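# Nest the open wooden boxes, largest upright on table

## Task

Stack every open wooden box inside the next larger one so the set is nested, with each box resting flat and its opening facing up. Some boxes may begin tipped on a side or upside down and must be turned over. The largest box must finish standing upright on the table.

## Robot and tools

Robot: two arms, left_arm carrying a left hand and right_arm carrying a right hand, the left hand being a mirror of the right. The left base sits at (-0.046, +0.357, 0) m and the right at (+0.018, -0.480, 0) m in the scene frame. The scene frame has its origin at table-top height midway between the nominal bases, +z up, +x out over the table, and left_arm on the +y side. A camera stand is behind the arms. Cameras: cam_high (fixed, scene frame), cam_left_wrist and cam_right_wrist (on the hands), all 896x504.

Hand point: a spot 0.05 m in front of the palm and 0.15 m from the wrist flange along the fingers. Its +z runs along the straight fingers, +y out of the palm, +x across the palm away from the thumb on the right hand (toward the thumb on the left hand). Straight fingers extend 0.06-0.07 m past it. A bracket on the little-finger side of the wrist can strike objects, and the wrist may hang below the hand point and hit the table first when the fingers are level.

The 28-number row, shared by both arms (every entry a plain number in [-1, 1]): left dx, dy, dz, rx, ry, rz; left hand a, b, c, 0, 0, 0, force_limit, speed; right dx, dy, dz, rx, ry, rz; right hand a, b, c, 0, 0, 0, force_limit, speed. The pose six are an offset, not a pose: they are measured from that arm's Hand target as it stood when the action or move began, along that arm's own base axes, with rotation as a rotation vector about the Hand target position. 1.0 equals 0.6 m or 180 degrees. Sending all six as 0 re-requests the current Hand target. Repeating an offset in a new call shifts the arm again. The orientation is clipped to within 32 degrees of the measured one each control step.

Hand numbers: places 4-6 must be exactly 0 or the row is rejected. All-zero a, b, c is a fully open hand. a (0 to 1) curls index and middle and bends the thumb; b curls ring and little; c swings the thumb across in front of the palm. A typical grip is c=1 with a raised toward 0.5-0.75, holding objects roughly 0.035-0.065 m thick. force_limit maps -1 to +1 onto about 0-10 N at the fingertip (15 N for the thumb). Speed goes from near zero at -1 up to full at +0.48 and above; use -0.94 or lower for a soft grip. To keep a hand unchanged, resend its last a, b, c with its force_limit and speed. To squeeze harder, raise force_limit and send a more closed value.

execute_actions: actions is a list of actions, each a table of up to 15 rows, each row lasting one 1/30 s step. A shorter table repeats its final row. Every row counts from the start-of-action Hand target, not from the row before. cameras is optional; images come back only for an empty actions list or when cameras are named.

move: target is one row or a list of up to 15 rows, all offsets taken from the same starting Hand targets. speed is the path top speed in m/s (0.002-3.6, default 0.25; turning up to twice that in rad/s), either one value or one per target. blend in m rounds corners in a list (0 means stop at each). stop_force in N (3-120, same for both arms) ends an arm's path when its wrist sensor feels that much push against the motion; the arm then backs off slightly but still presses. It is unreliable for turning hands or light loose objects. Omit it when pulling away from a contact. zero (default true) re-zeroes the force reading before the move. blocking=false returns after 0.5 s, but it cannot be used with stop_force. The result adds a move: line whose ending is done, off_target, moving, held, fault, etc. Arms not named in the ending are done, within 3 mm and 2 degrees. limits=paced means the pose was clipped, and limits=held means steps were withheld. Moves do not avoid obstacles or the other arm. Avoid paths that pass near an arm's own base.

wait: seconds 0-10, arms keep their last command. stop: brakes a running move. zoom_image: camera plus region [x0, y0, x1, y1] in pixels, at most 504 on each side, from the latest image. show_instructions shows reference pages. zero_wrist_force: arm = left_arm or right_arm. finished_scene ends the scene for good, optionally with scene 1.

Results: end_effector_position (m), end_effector_quat_wxyz and velocities are given in each arm's base frame. Hand target is the last commanded pose, and the hand often rests a little short of it. hand_measured, hand_stopped_by (moving, target, force, stalled, fault) and hand_load_n list six per-motor values in the order little, ring, middle, index, thumb_bend, thumb_turn. A lost grip shows up as load falling to about 0. Wrist force and torque are in the hand's own axes, and a third line reports the peak since the last reading. Joint torques include arm weight.

Avoid: boxes falling or ending off the table, dropping parts or releasing them while they move, fast impacts and hard pushes. Any contact force around 150 N or joint torque at its limit (26.6 N m on the wrists) halts the arm for 10 s. A target even slightly beyond a firm contact can trigger this, and the arm keeps pressing until commanded back. Contact between the two arms, or a hand closing on the other hand, can fail the scene. Heavy sustained loads, stretched poses and pushing toward unreachable targets heat the motors, and 85 °C locks the arm for 30-60 s. An object may occasionally be nudged by outside pushes.

Each tool is called as a command line: name --argument value for each argument, lists and objects as JSON in quotes; but a table of rows of numbers goes row by row, as --pt "numbers of a row", without its own name.

Reference images:

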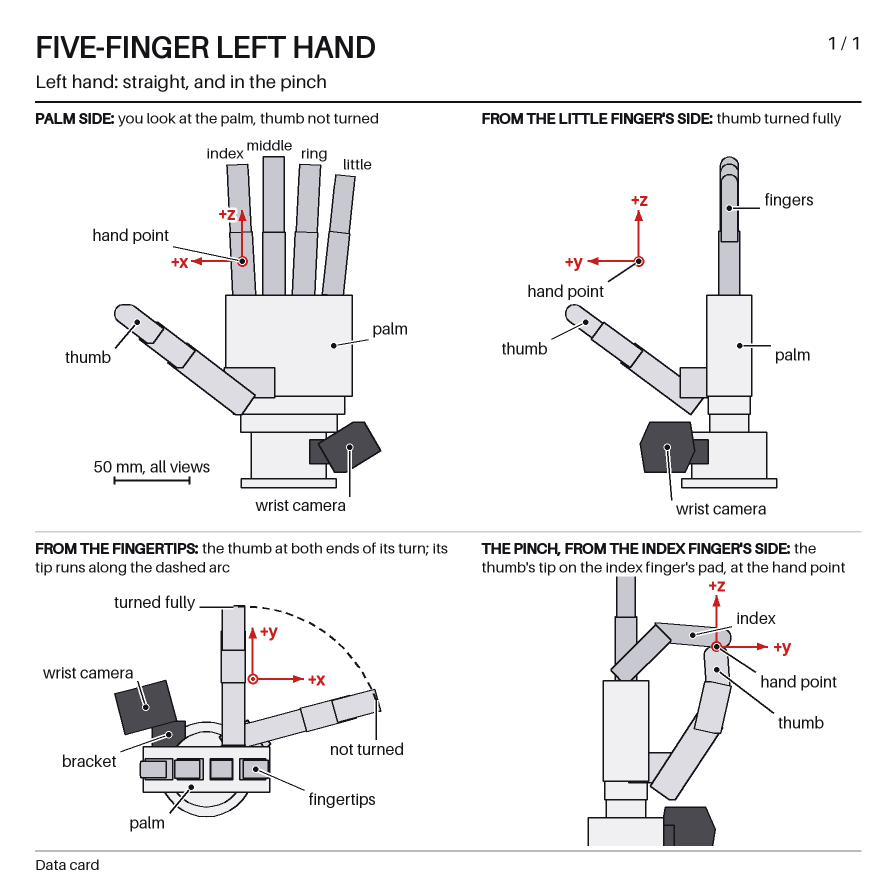

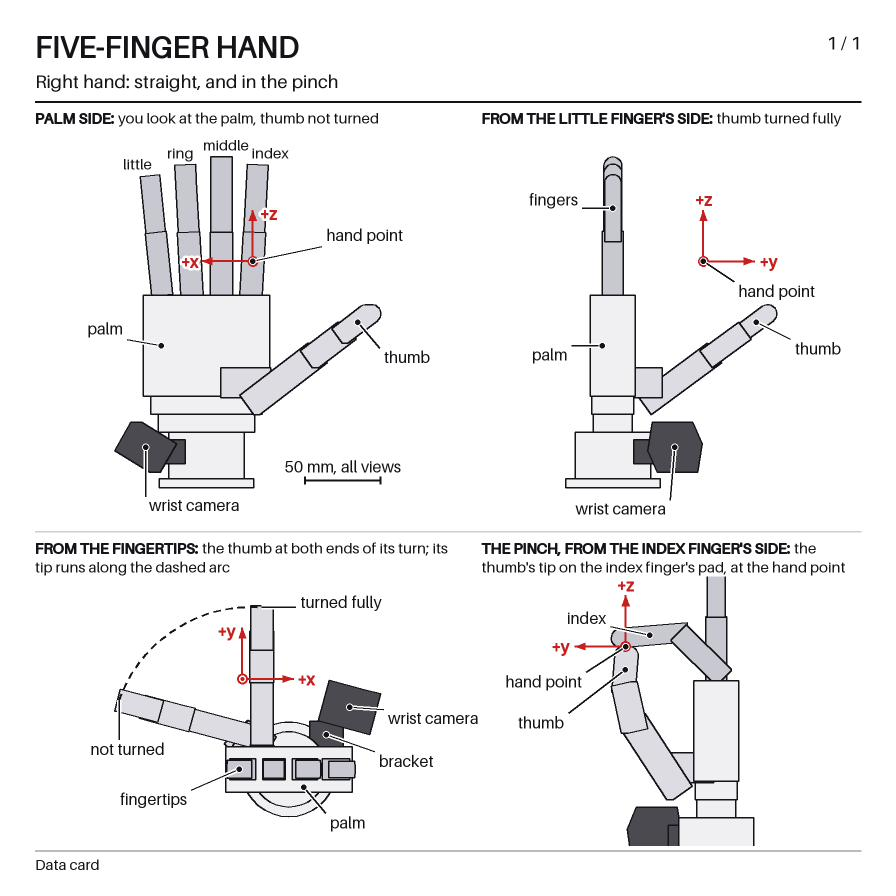

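## Session

execute_actions --actions '[]'

Scene clock: 0.00 s.
left_arm: end_effector_position=(+0.8845, +0.1952, +0.3256) hand_measured=(+1.000, +1.000, +1.000, +1.000, +1.000, +1.000) hand_load_n=(+0.0, +0.0, +0.0, +0.0, +0.0, +0.0) hand_stopped_by=(target, target, target, target, target, target) hand_force_limit=0.00 hand_speed=-0.80 end_effector_quat_wxyz=(+0.619, +0.473, +0.469, +0.416) | right_arm: end_effector_position=(+0.6517, +0.0295, +0.3988) hand_measured=(+1.000, +1.000, +1.000, +1.000, +1.000, +1.000) hand_load_n=(+0.0, +0.0, +0.0, +0.0, -0.5, +0.0) hand_stopped_by=(target, target, target, target, target, target) hand_force_limit=0.00 hand_speed=-0.80 end_effector_quat_wxyz=(-0.466, +0.690, +0.206, +0.514)
Joint positions: left_arm=[3.649 -2.278 -1.235 3.661 -0.871 -0.284] | right_arm=[-0.582 -1.074 1.453 1.982 0.054 -0.344]
Joint velocities: within noise
Joint torques (N m): no reading
Wrist force (N): no reading
Wrist torque (N m): no reading
Wrist force, peak (N): no reading
Hand target: left_arm +0.8845, +0.1952, +0.3256; +0.619, +0.473, +0.469, +0.416 | right_arm +0.6517, +0.0295, +0.3988; -0.466, +0.690, +0.206, +0.514

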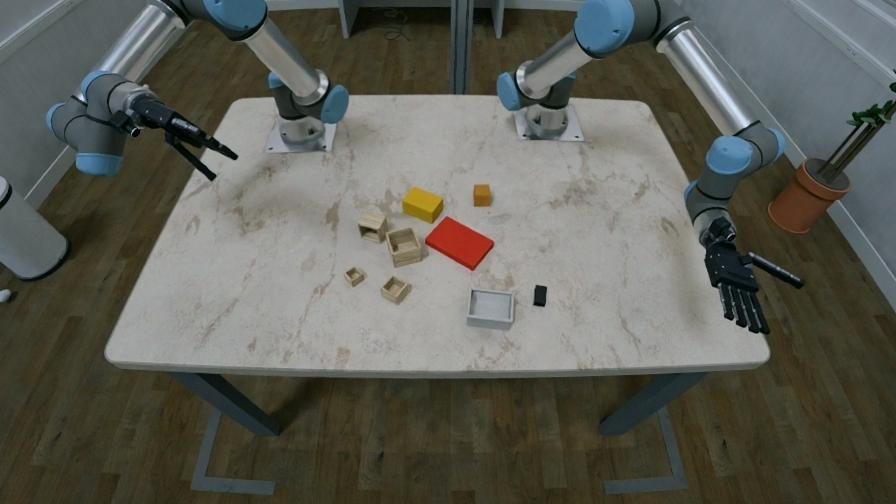

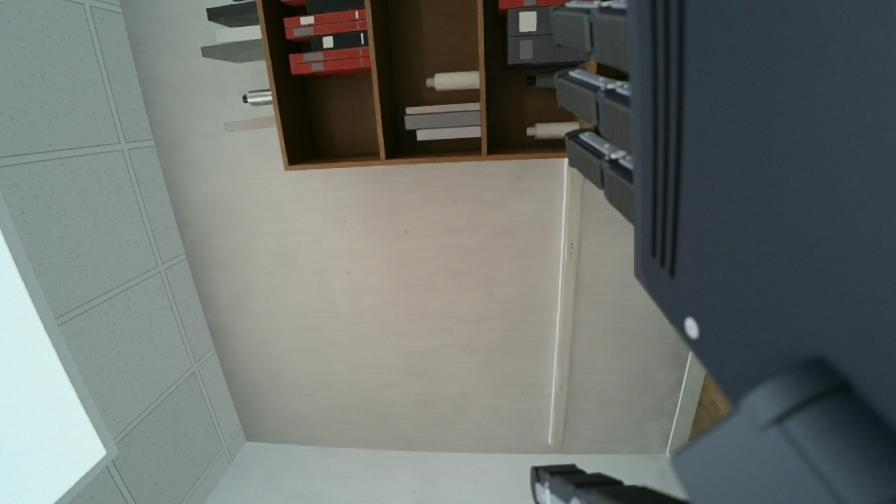

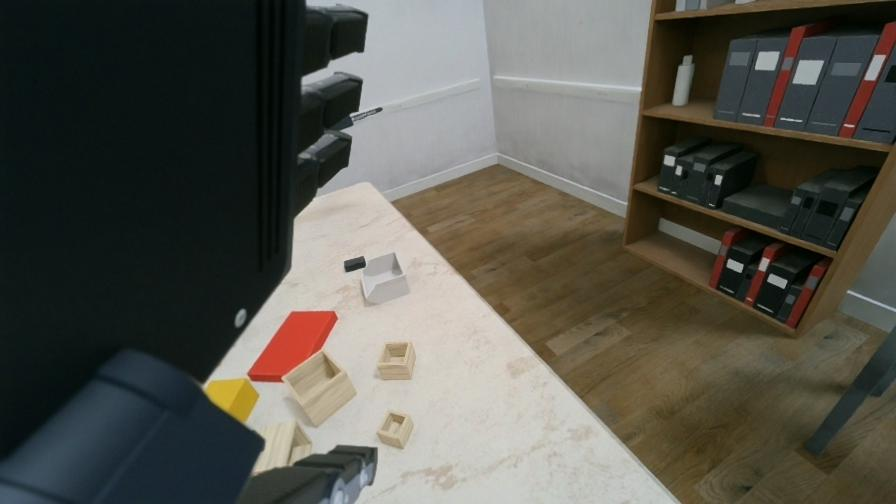

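zoom_image --camera "cam_high" --region '[320, 170, 480, 320]'

zoom_image --camera "cam_right_wrist" --region '[200, 230, 480, 504]'

zoom_image --camera "cam_high" --region '[420, 160, 600, 340]'

Scaled by 3.150 from the camera's 896x504 image, which has a finer 1280x720 frame.

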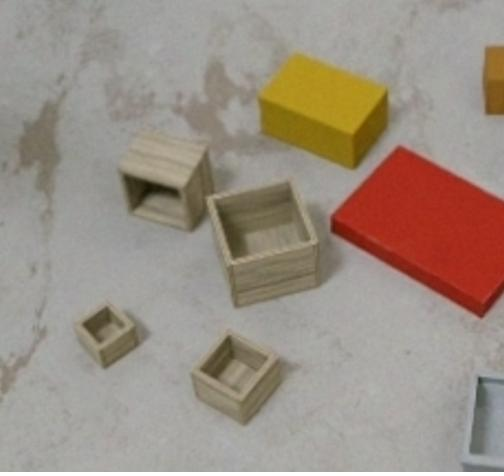

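Scaled by 1.800 from the camera's 896x504 image, which has a finer 1280x720 frame.

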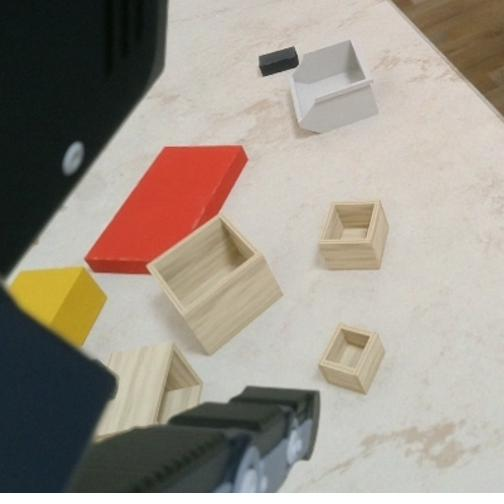

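Scaled by 2.800 from the camera's 896x504 image, which has a finer 1280x720 frame.

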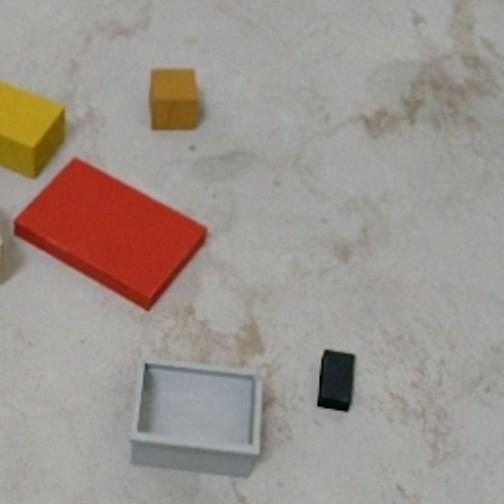

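zoom_image --camera "cam_high" --region '[455, 170, 515, 220]'

zoom_image --camera "cam_high" --region '[340, 200, 440, 310]'

Scaled by 8.400 from the camera's 896x504 image, which has a finer 1280x720 frame.

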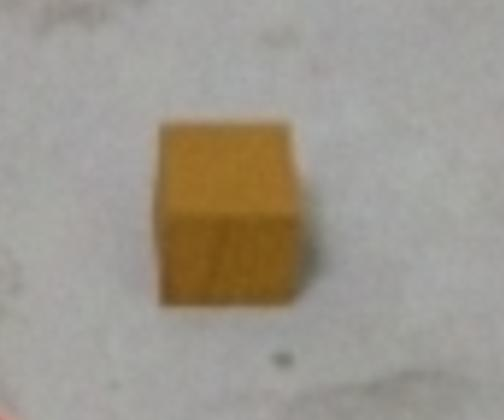

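Scaled by 4.582 from the camera's 896x504 image, which has a finer 1280x720 frame.

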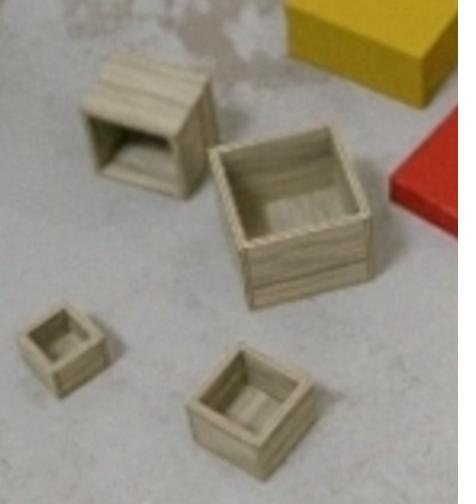

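zoom_image --camera "cam_high" --region '[240, 60, 380, 170]'

zoom_image --camera "cam_high" --region '[480, 60, 620, 170]'

Scaled by 3.600 from the camera's 896x504 image, which has a finer 1280x720 frame.

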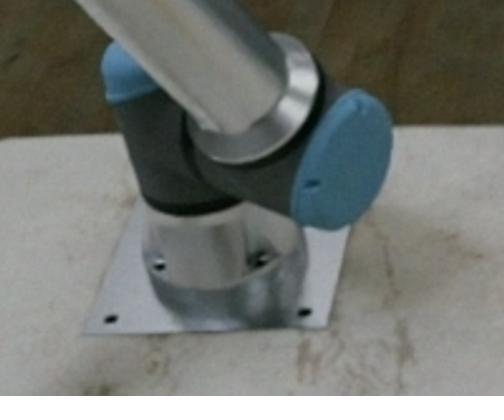

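Scaled by 3.600 from the camera's 896x504 image, which has a finer 1280x720 frame.

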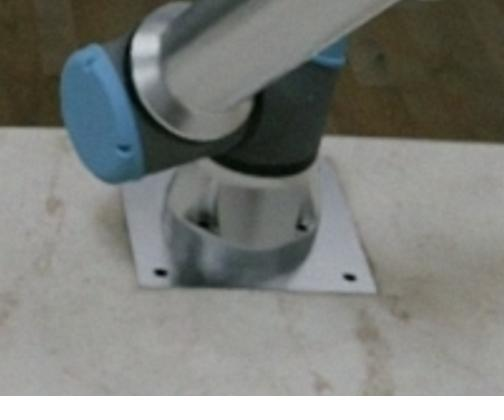

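move --target '[0,0,0,0,0,0, 0,0,0,0,0,0, 0,-0.8, -0.286,0.2008,-0.248,0.028,0.5736,-0.5245, 0,0,0,0,0,0, 0,-0.8]' --speed 0.4 --cameras '["all"]'

Scene clock: 43.33 s.
left_arm: end_effector_position=(+0.8845, +0.1952, +0.3256) hand_measured=(+1.000, +1.000, +1.000, +1.000, +1.000, +1.000) hand_load_n=(+0.0, +0.0, +0.0, +0.0, +0.5, +0.0) hand_stopped_by=(target, target, target, target, target, target) hand_force_limit=0.00 hand_speed=-0.80 end_effector_quat_wxyz=(+0.619, +0.473, +0.469, +0.416) | right_arm: end_effector_position=(+0.4802, +0.1500, +0.2501) hand_measured=(+1.000, +1.000, +1.000, +1.000, +1.000, +1.000) hand_load_n=(+0.0, +0.0, +0.0, +0.0, +0.0, +0.0) hand_stopped_by=(target, target, target, target, target, target) hand_force_limit=0.00 hand_speed=-0.80 end_effector_quat_wxyz=(+0.000, +0.707, -0.707, +0.000)
Joint positions: left_arm=[3.649 -2.278 -1.235 3.661 -0.871 -0.284] | right_arm=[-0.026 -1.443 1.658 4.497 -1.57 -0.027]
Joint torques (N m): left_arm=[-0.85 48.81 20.54 1.54 -0.22 -0.12] | right_arm=[-10.5 -35.97 -9.78 -0.8 2.41 1.86]
Wrist force (N): left_arm=[0.2 0.1 -0.2] | right_arm=[-0.4 0.2 0.8]
Wrist torque (N m): left_arm=[0.02 -0.04 0.00] | right_arm=[-0.05 0.03 0.12]
Wrist force, peak (N): left_arm=[0.1 0.2 -0.6] | right_arm=[0.5 -4.3 -2.3]
Hand target: left_arm +0.8845, +0.1952, +0.3256; +0.619, +0.473, +0.469, +0.416 | right_arm +0.4801, +0.1500, +0.2500; +0.000, +0.707, -0.707, +0.000
Off the commanded pose: left_arm 0.000 m, 0 deg | right_arm 0.000 m, 0 deg.
move: done; limits=paced
camera_calibration:
cam_right_wrist: T_world_to_cam=[[-0.963909, -0.259896, -0.0577459, 0.522235], [-0.250495, 0.811863, 0.52738, -0.134542], [-0.0901822, 0.522812, -0.847665, 0.289875], [0, 0, 0, 1]] pos_world=[0.495826, 0.0934066, 0.346829]

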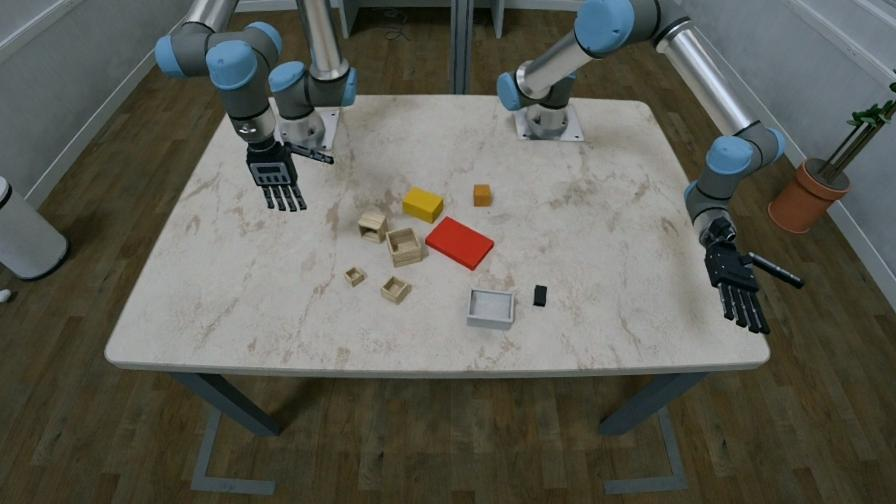

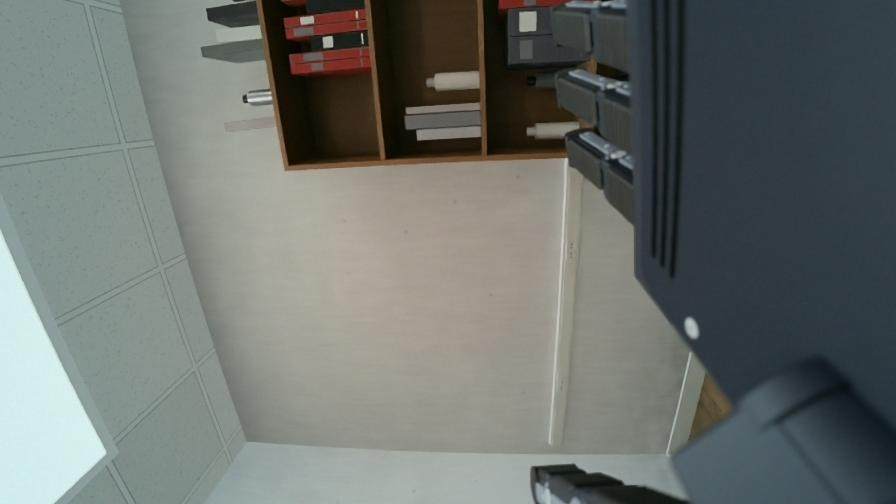

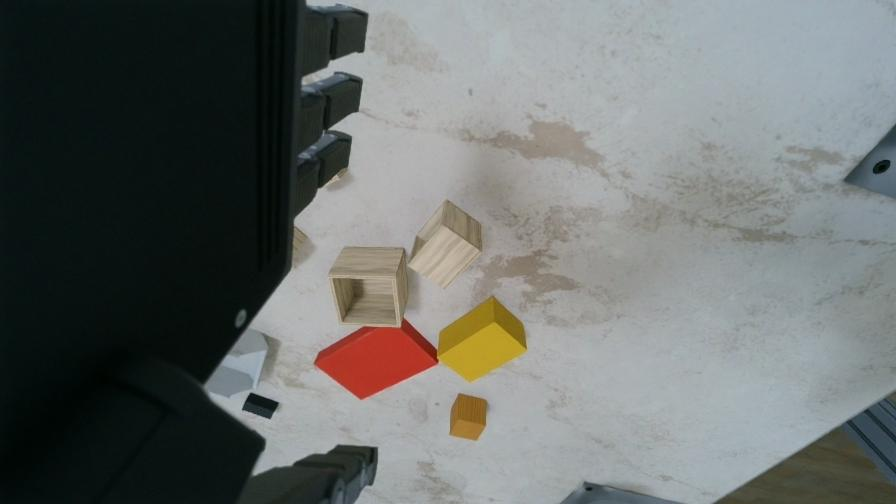

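zoom_image --camera "cam_right_wrist" --region '[290, 160, 550, 460]'

Scaled by 1.680 from the camera's 896x504 image, which has a finer 1280x720 frame.

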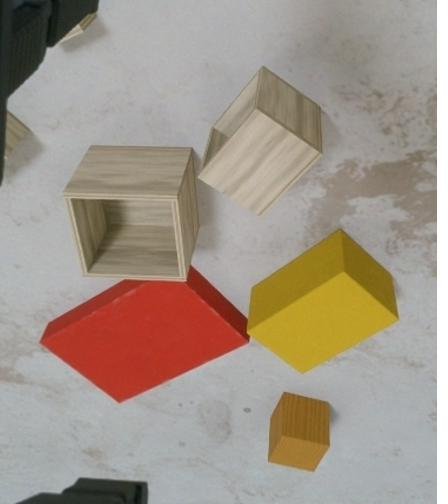

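zoom_image --camera "cam_right_wrist" --region '[395, 190, 495, 300]'

zoom_image --camera "cam_right_wrist" --region '[320, 235, 420, 335]'

Scaled by 4.582 from the camera's 896x504 image, which has a finer 1280x720 frame.

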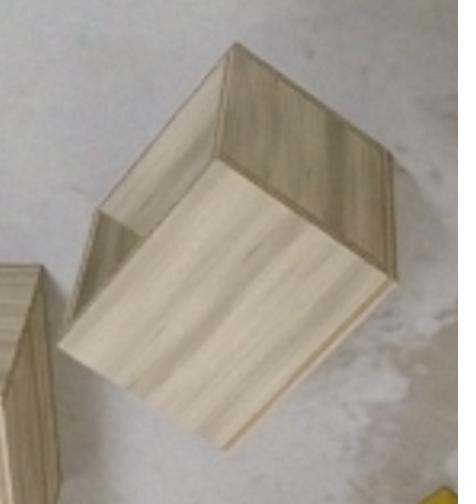

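Scaled by 5.040 from the camera's 896x504 image, which has a finer 1280x720 frame.

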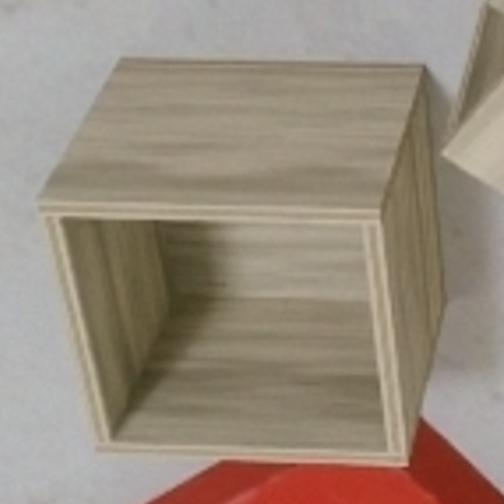

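move --target '[0,0,0,0,0,0, 0,0,0,0,0,0, 0,-0.8, -0.1,0.1667,0,0,0,-0.5, 0,0,0,0,0,0, 0,-0.8]' --speed 0.5 --cameras '["cam_high","cam_right_wrist"]'

Scene clock: 58.47 s.
left_arm: end_effector_position=(+0.8845, +0.1952, +0.3256) hand_measured=(+1.000, +1.000, +1.000, +1.000, +1.000, +1.000) hand_load_n=(+0.0, +0.0, +0.0, +0.0, +0.0, +0.0) hand_stopped_by=(target, target, target, target, target, target) hand_force_limit=0.00 hand_speed=-0.80 end_effector_quat_wxyz=(+0.619, +0.473, +0.469, +0.416) | right_arm: end_effector_position=(+0.4200, +0.2500, +0.2500) hand_measured=(+1.000, +1.000, +1.000, +1.000, +1.000, +1.000) hand_load_n=(+0.0, +0.0, +0.0, +0.0, +0.0, +0.0) hand_stopped_by=(target, target, target, target, target, target) hand_force_limit=0.00 hand_speed=-0.80 end_effector_quat_wxyz=(+0.000, +0.000, +1.000, +0.000)
Joint positions: left_arm=[3.649 -2.278 -1.235 3.661 -0.871 -0.284] | right_arm=[0.141 -1.74 1.949 4.503 -1.571 1.711]
Joint torques (N m): left_arm=[-0.05 49.53 20 1.32 -0.21 0.12] | right_arm=[-8.36 -7.5 -36.85 -2.39 1.37 2.13]
Wrist force (N): left_arm=[0.1 0.2 -0.3] | right_arm=[-0.1 0.2 0.6]
Wrist torque (N m): left_arm=[0.04 -0.03 0.00] | right_arm=[-0.03 0.02 0.06]
Wrist force, peak (N): left_arm=[-0.4 0.5 -0.3] | right_arm=[-0.4 0.4 0.9]
Hand target: left_arm +0.8845, +0.1952, +0.3256; +0.619, +0.473, +0.469, +0.416 | right_arm +0.4201, +0.2500, +0.2500; +0.000, +0.000, +1.000, +0.000
Off the commanded pose: left_arm 0.000 m, 0 deg | right_arm 0.000 m, 0 deg.
move: done
camera_calibration:
cam_right_wrist: T_world_to_cam=[[-0.259769, 0.963955, -0.0575477, -0.111571], [0.811908, 0.250281, 0.527413, -0.536582], [0.522805, 0.0902819, -0.847658, 0.082757], [0, 0, 0, 1]] pos_world=[0.363407, 0.234374, 0.346729]
Images, in order (width x height): cam_high 896x504, cam_right_wrist 896x504.

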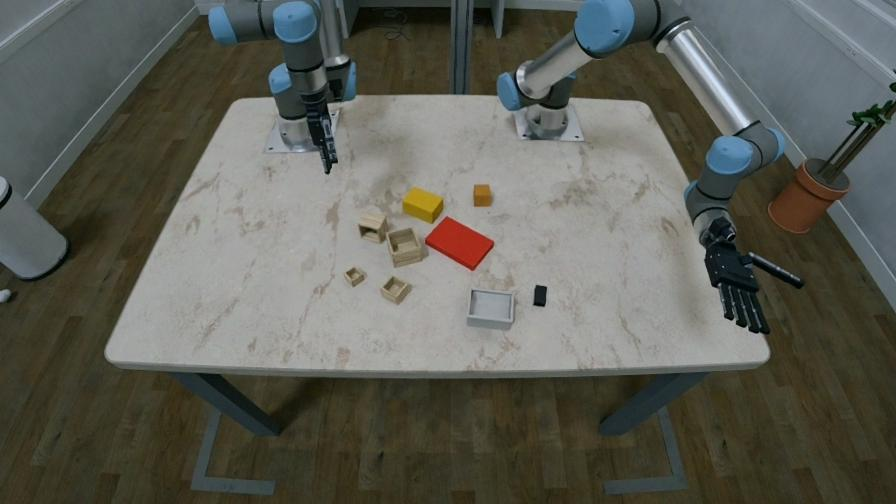

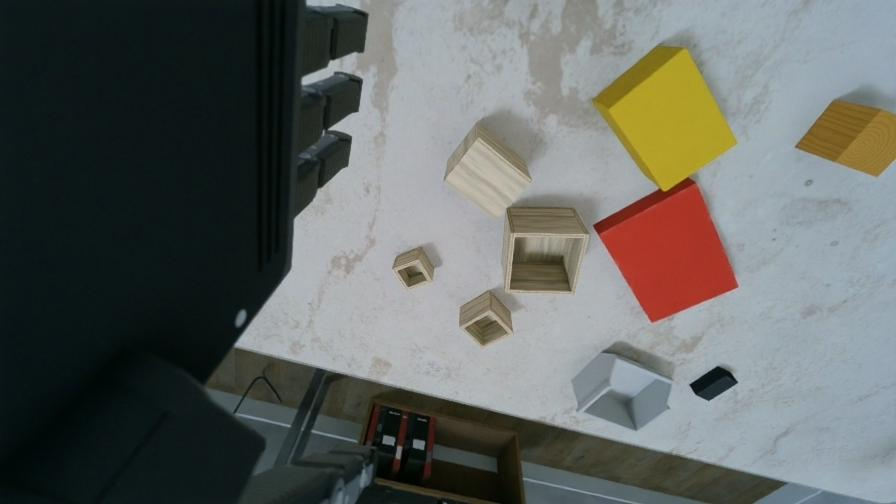

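zoom_image --camera "cam_right_wrist" --region '[380, 235, 530, 355]'

zoom_image --camera "cam_right_wrist" --region '[440, 110, 600, 300]'

Scaled by 3.360 from the camera's 896x504 image, which has a finer 1280x720 frame.

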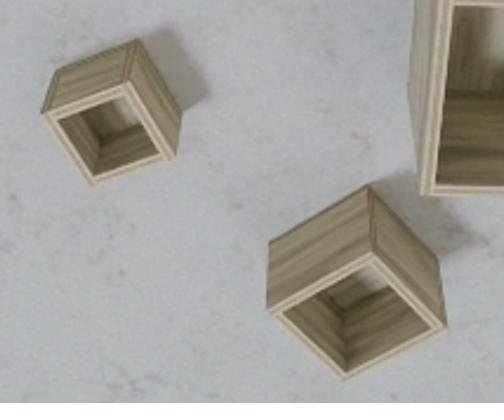

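Scaled by 2.653 from the camera's 896x504 image, which has a finer 1280x720 frame.

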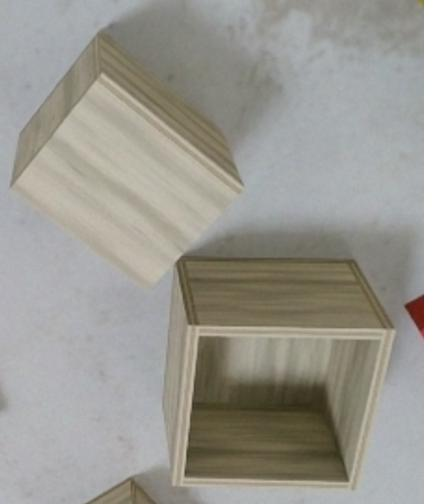

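move --target '[0,0,0,0,0,0, 0,0,0,0,0,0, 0,-0.8, 0.159,0.0285,-0.15,0.1465,0.0988,0.3687, 0.5,0.65,1,0,0,0, 0,0]' --speed 0.4 --cameras '["cam_high","cam_right_wrist"]'

Scene clock: 85.43 s.
left_arm: end_effector_position=(+0.8845, +0.1952, +0.3256) hand_measured=(+1.000, +1.000, +1.000, +1.000, +1.000, +1.000) hand_load_n=(+0.0, +0.0, +0.0, +0.0, +0.0, +0.0) hand_stopped_by=(target, target, target, target, target, target) hand_force_limit=0.00 hand_speed=-0.80 end_effector_quat_wxyz=(+0.619, +0.473, +0.469, +0.416) | right_arm: end_effector_position=(+0.5154, +0.2672, +0.1600) hand_measured=(-0.250, -0.310, -0.012, +0.130, +0.470, -1.000) hand_load_n=(+0.0, +0.5, +0.0, +0.0, +0.0, +0.0) hand_stopped_by=(target, target, target, target, target, target) hand_force_limit=0.00 hand_speed=0.00 end_effector_quat_wxyz=(-0.145, -0.540, +0.801, +0.215)
Joint positions: left_arm=[3.649 -2.278 -1.235 3.661 -0.871 -0.284] | right_arm=[0.058 -1.027 1.374 4.846 -1.355 0.388]
Joint torques (N m): left_arm=[-1.35 48.99 20.06 1.2 -0.13 -0.24] | right_arm=[-11.24 -38.24 -22.76 -1.86 1.8 -2.18]
Wrist force (N): left_arm=[-0.1 -0.1 -0.5] | right_arm=[-0.7 0.6 0.0]
Wrist torque (N m): left_arm=[0.02 -0.01 0.00] | right_arm=[0.09 0.12 -0.04]
Wrist force, peak (N): left_arm=[0.2 0.2 -0.6] | right_arm=[-1.3 -0.5 0.3]
Hand target: left_arm +0.8845, +0.1952, +0.3256; +0.619, +0.473, +0.469, +0.416 | right_arm +0.5155, +0.2671, +0.1600; -0.145, -0.540, +0.801, +0.215
Off the commanded pose: left_arm 0.000 m, 0 deg | right_arm 0.000 m, 0 deg.
move: done
camera_calibration:
cam_right_wrist: T_world_to_cam=[[-0.897907, 0.0830151, 0.432286, 0.377386], [0.34804, 0.735148, 0.581743, -0.470056], [-0.269501, 0.672804, -0.688988, 0.182436], [0, 0, 0, 1]] pos_world=[0.551623, 0.191489, 0.23601]
Images, in order (width x height): cam_high 896x504, cam_right_wrist 896x504.

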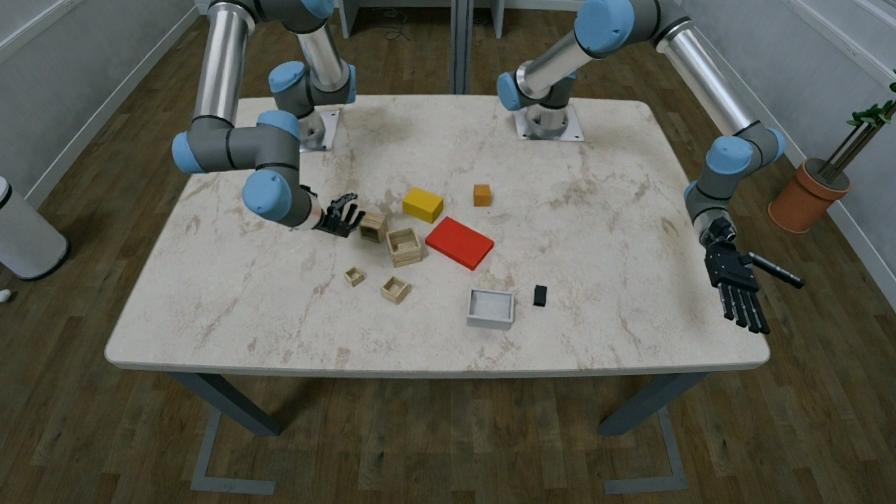

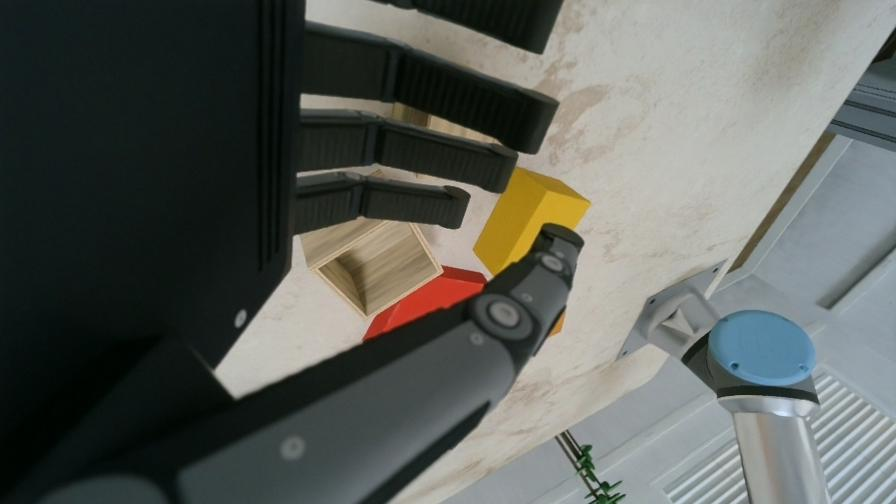

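zoom_image --camera "cam_high" --region '[290, 170, 430, 290]'

Scaled by 3.600 from the camera's 896x504 image, which has a finer 1280x720 frame.

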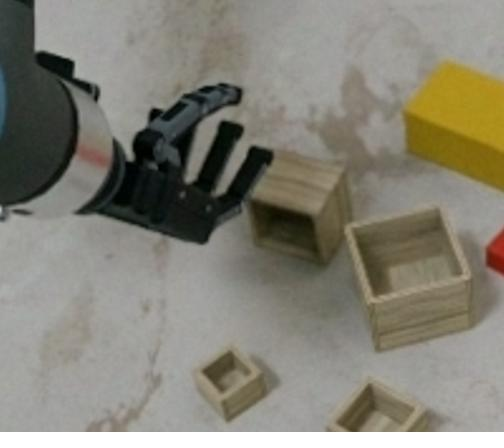

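move --target '[0,0,0,0,0,0, 0,0,0,0,0,0, 0,-0.8, 0.0,0.0,-0.14,0,0,0, 0.58,0.65,1,0,0,0, 0,0]' --speed 0.12 --stop_force 8 --cameras '["cam_high","cam_right_wrist"]'

zoom_image --camera "cam_high" --region '[310, 180, 430, 290]'

Scene clock: 89.50 s.
left_arm: end_effector_position=(+0.8845, +0.1952, +0.3256) hand_measured=(+1.000, +1.000, +1.000, +1.000, +1.000, +1.000) hand_load_n=(+0.0, +0.0, +0.0, +0.0, +0.0, +0.0) hand_stopped_by=(target, target, target, target, target, target) hand_force_limit=0.00 hand_speed=-0.80 end_effector_quat_wxyz=(+0.619, +0.473, +0.469, +0.416) | right_arm: end_effector_position=(+0.5155, +0.2671, +0.0760) hand_measured=(-0.242, -0.322, -0.172, -0.030, +0.410, -1.000) hand_load_n=(+0.0, +0.0, +0.0, +0.0, +0.0, +0.0) hand_stopped_by=(target, target, target, target, target, target) hand_force_limit=0.00 hand_speed=0.00 end_effector_quat_wxyz=(-0.145, -0.540, +0.801, +0.215)
Joint positions: left_arm=[3.649 -2.278 -1.235 3.661 -0.871 -0.284] | right_arm=[0.058 -0.942 1.47 4.666 -1.355 0.388]
Joint torques (N m): left_arm=[-0.42 49.5 20.29 1.1 -0.21 -0.28] | right_arm=[-4.18 -51 -32.52 -3.89 2.15 2.34]
Wrist force (N): left_arm=[0.2 0.2 -0.3] | right_arm=[-0.2 0.4 0.3]
Wrist torque (N m): left_arm=[0.05 -0.04 0.00] | right_arm=[0.03 0.02 0.11]
Wrist force, peak (N): left_arm=[-0.4 0.2 -0.6] | right_arm=[-0.5 1.1 -1.1]
Hand target: left_arm +0.8845, +0.1952, +0.3256; +0.619, +0.473, +0.469, +0.416 | right_arm +0.5155, +0.2671, +0.0760; -0.145, -0.540, +0.801, +0.215
Off the commanded pose: left_arm 0.000 m, 0 deg | right_arm 0.000 m, 0 deg.
move: done
camera_calibration:
cam_right_wrist: T_world_to_cam=[[-0.89787, 0.0828644, 0.432392, 0.413789], [0.34805, 0.735047, 0.581866, -0.421156], [-0.269612, 0.672934, -0.688817, 0.124666], [0, 0, 0, 1]] pos_world=[0.551723, 0.191389, 0.15201]
Images, in order (width x height): cam_high 896x504, cam_right_wrist 896x504.

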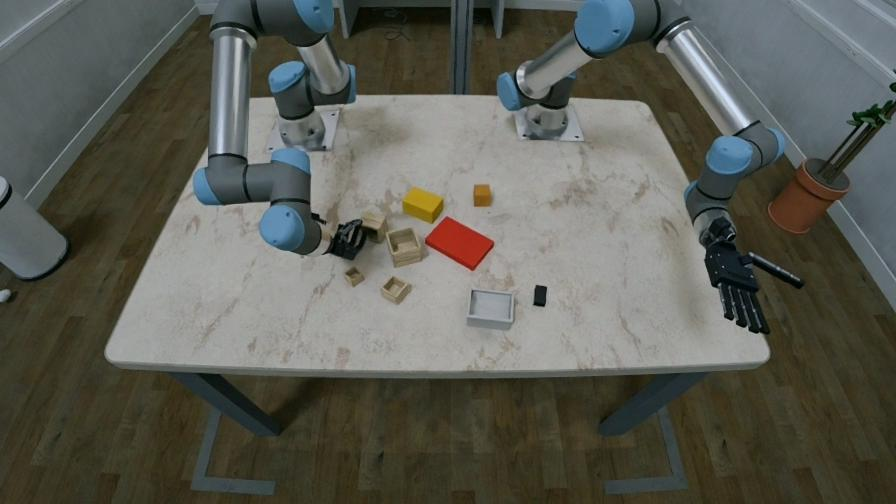

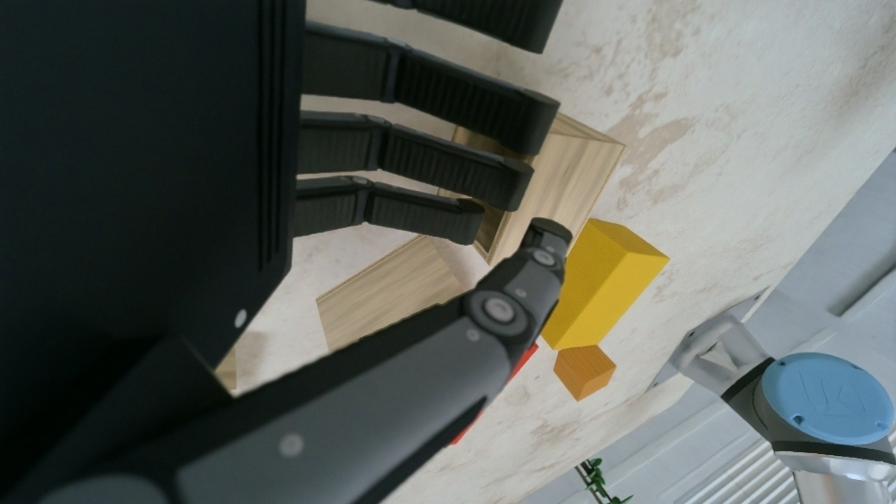

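Scaled by 4.200 from the camera's 896x504 image, which has a finer 1280x720 frame.

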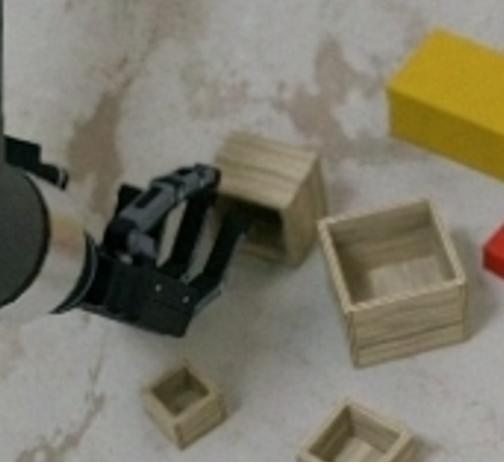

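move --pt "0 0 0 0 0 0 0 0 0 0 0 0 0 -0.8 0.0 0.0 -0.0433 0 0 0 0.55 0.65 1 0 0 0 0 0" --pt "0 0 0 0 0 0 0 0 0 0 0 0 0 -0.8 -0.027 0.011 -0.0433 0 0 0 0.55 0.65 1 0 0 0 0 0" --speed 0.1 --stop_force 8 --cameras '["cam_high","cam_right_wrist"]'

zoom_image --camera "cam_high" --region '[310, 180, 430, 290]'

Scene clock: 93.77 s.
left_arm: end_effector_position=(+0.8845, +0.1952, +0.3256) hand_measured=(+1.000, +1.000, +1.000, +1.000, +1.000, +1.000) hand_load_n=(+0.0, +0.0, +0.0, +0.0, +0.0, +0.0) hand_stopped_by=(target, target, target, target, target, target) hand_force_limit=0.00 hand_speed=-0.80 end_effector_quat_wxyz=(+0.619, +0.473, +0.469, +0.416) | right_arm: end_effector_position=(+0.4993, +0.2737, +0.0500) hand_measured=(-0.244, -0.318, -0.112, +0.030, +0.432, -1.000) hand_load_n=(+0.0, +0.0, +0.0, +0.0, +0.0, +0.0) hand_stopped_by=(target, target, target, target, target, target) hand_force_limit=0.00 hand_speed=0.00 end_effector_quat_wxyz=(-0.145, -0.540, +0.801, +0.215)
Joint positions: left_arm=[3.649 -2.278 -1.235 3.661 -0.871 -0.284] | right_arm=[0.069 -0.938 1.541 4.588 -1.35 0.398]
Joint torques (N m): left_arm=[-1.35 49.29 19.36 1.1 -0.18 -0.55] | right_arm=[-10.9 -51.45 -7.11 -0.9 -1.86 -2.23]
Wrist force (N): left_arm=[0.1 0.1 -0.4] | right_arm=[-0.1 0.5 0.2]
Wrist torque (N m): left_arm=[0.04 -0.03 0.00] | right_arm=[0.02 0.02 0.15]
Wrist force, peak (N): left_arm=[-0.1 0.4 -0.6] | right_arm=[-0.4 1.3 0.6]
Hand target: left_arm +0.8845, +0.1952, +0.3256; +0.619, +0.473, +0.469, +0.416 | right_arm +0.4993, +0.2737, +0.0500; -0.145, -0.540, +0.801, +0.215
Off the commanded pose: left_arm 0.000 m, 0 deg | right_arm 0.000 m, 0 deg.
move: done
camera_calibration:
cam_right_wrist: T_world_to_cam=[[-0.897917, 0.0827671, 0.432314, 0.409992], [0.34793, 0.735057, 0.581924, -0.405186], [-0.269611, 0.672935, -0.688817, 0.0979472], [0, 0, 0, 1]] pos_world=[0.535523, 0.197989, 0.12601]
Images, in order (width x height): cam_high 896x504, cam_right_wrist 896x504.

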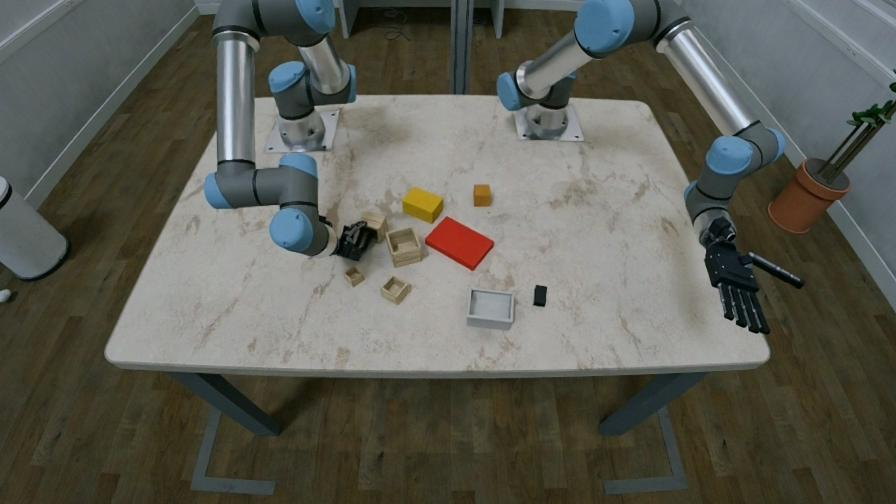

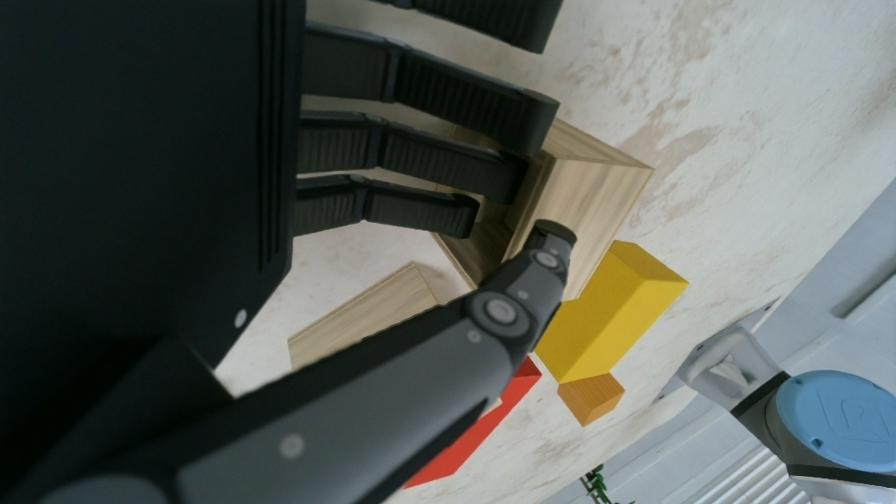

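Scaled by 4.200 from the camera's 896x504 image, which has a finer 1280x720 frame.

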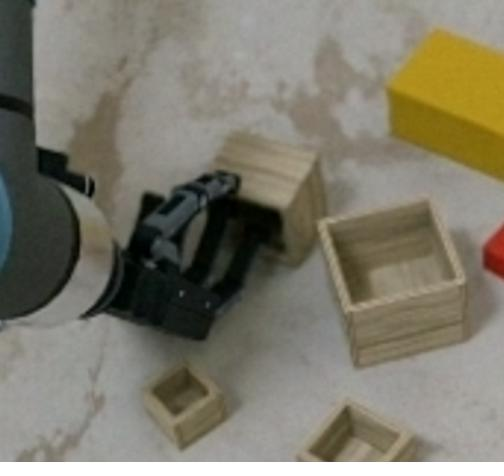

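zoom_image --camera "cam_right_wrist" --region '[410, 90, 670, 320]'

Scaled by 1.938 from the camera's 896x504 image, which has a finer 1280x720 frame.

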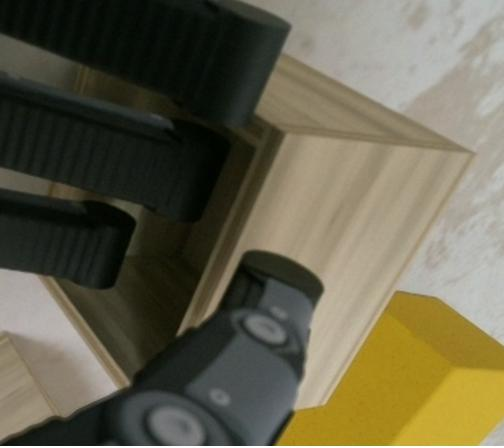

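move --pt "0 0 0 0 0 0 0 0 0 0 0 0 0 -0.8 -0.027 0.011 0 0 0 0 0.55 0.65 1 0 0 0 0 0" --pt "0 0 0 0 0 0 0 0 0 0 0 0 0 -0.8 -0.027 0.011 -0.0067 0 0 0 0.55 0.65 1 0 0 0 0 0" --speed 0.08 --stop_force 8 --cameras '["cam_high","cam_right_wrist"]'

zoom_image --camera "cam_right_wrist" --region '[410, 90, 670, 320]'

zoom_image --camera "cam_high" --region '[330, 190, 430, 280]'

Scene clock: 97.60 s.
left_arm: end_effector_position=(+0.8845, +0.1952, +0.3256) hand_measured=(+1.000, +1.000, +1.000, +1.000, +1.000, +1.000) hand_load_n=(+0.0, +0.0, +0.0, +0.0, +0.0, +0.0) hand_stopped_by=(target, target, target, target, target, target) hand_force_limit=0.00 hand_speed=-0.80 end_effector_quat_wxyz=(+0.619, +0.473, +0.469, +0.416) | right_arm: end_effector_position=(+0.4831, +0.2803, +0.0460) hand_measured=(-0.244, -0.318, -0.112, +0.030, +0.432, -1.000) hand_load_n=(+0.0, +0.5, +0.0, +0.0, +0.0, +0.0) hand_stopped_by=(target, target, target, target, target, target) hand_force_limit=0.00 hand_speed=0.00 end_effector_quat_wxyz=(-0.145, -0.540, +0.801, +0.215)
Joint positions: left_arm=[3.649 -2.278 -1.235 3.661 -0.871 -0.284] | right_arm=[0.081 -0.959 1.593 4.555 -1.344 0.409]
Joint torques (N m): left_arm=[-1.01 49.46 19.18 1.2 -0.19 -0.53] | right_arm=[-11.17 -55.9 -31.54 0.81 -1.84 -2.26]
Wrist force (N): left_arm=[0.0 -0.1 -0.5] | right_arm=[-0.5 0.2 0.0]
Wrist torque (N m): left_arm=[0.02 -0.02 0.00] | right_arm=[-0.01 0.10 0.05]
Wrist force, peak (N): left_arm=[0.5 0.0 -0.6] | right_arm=[-0.3 1.0 0.4]
Hand target: left_arm +0.8845, +0.1952, +0.3256; +0.619, +0.473, +0.469, +0.416 | right_arm +0.4831, +0.2803, +0.0460; -0.145, -0.540, +0.801, +0.215
Off the commanded pose: left_arm 0.000 m, 0 deg | right_arm 0.000 m, 0 deg.
move: done
camera_calibration:
cam_right_wrist: T_world_to_cam=[[-0.897901, 0.0827986, 0.432339, 0.396612], [0.347969, 0.735054, 0.581905, -0.40209], [-0.269612, 0.672934, -0.688817, 0.0863831], [0, 0, 0, 1]] pos_world=[0.519323, 0.204589, 0.12201]
Images, in order (width x height): cam_high 896x504, cam_right_wrist 896x504.

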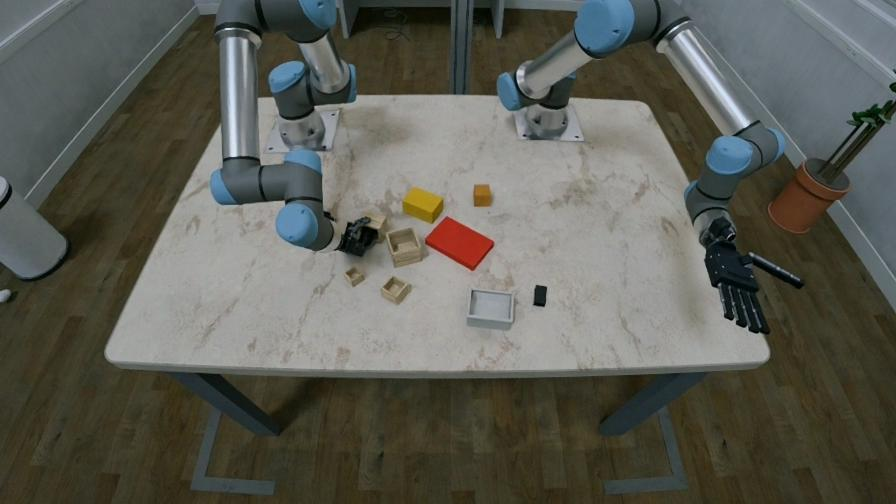

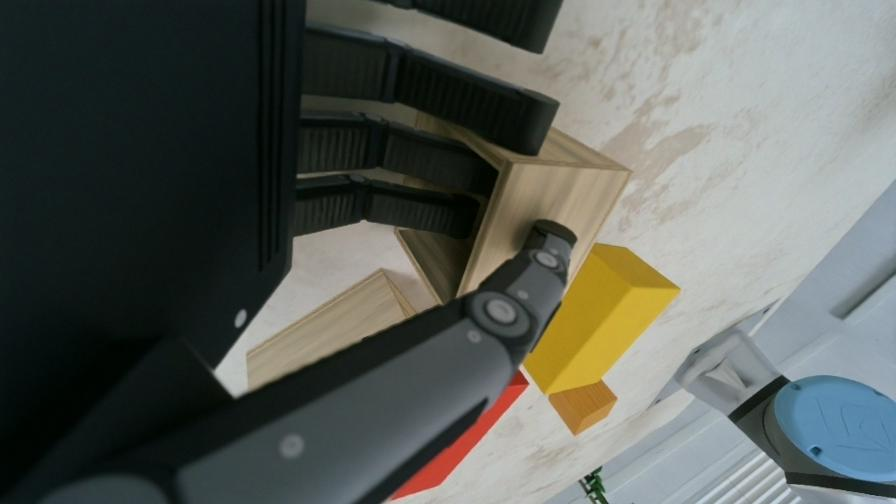

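Scaled by 1.938 from the camera's 896x504 image, which has a finer 1280x720 frame.

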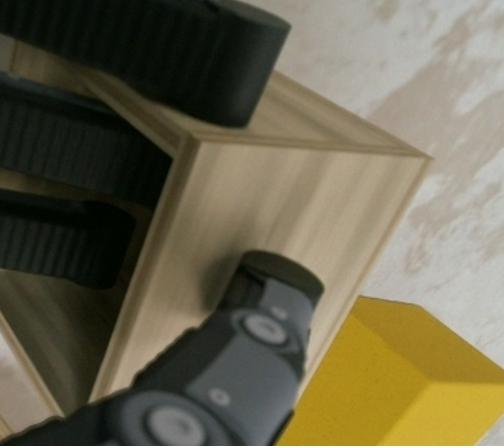

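Scaled by 5.040 from the camera's 896x504 image, which has a finer 1280x720 frame.

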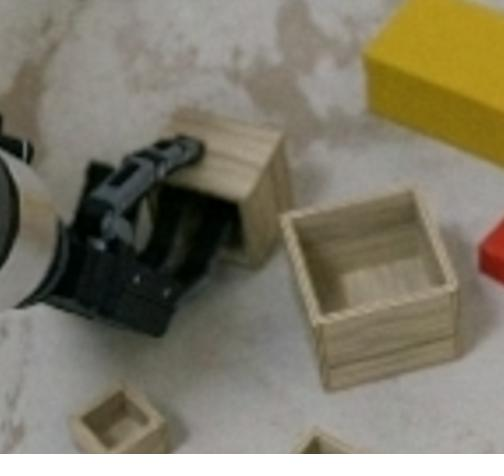

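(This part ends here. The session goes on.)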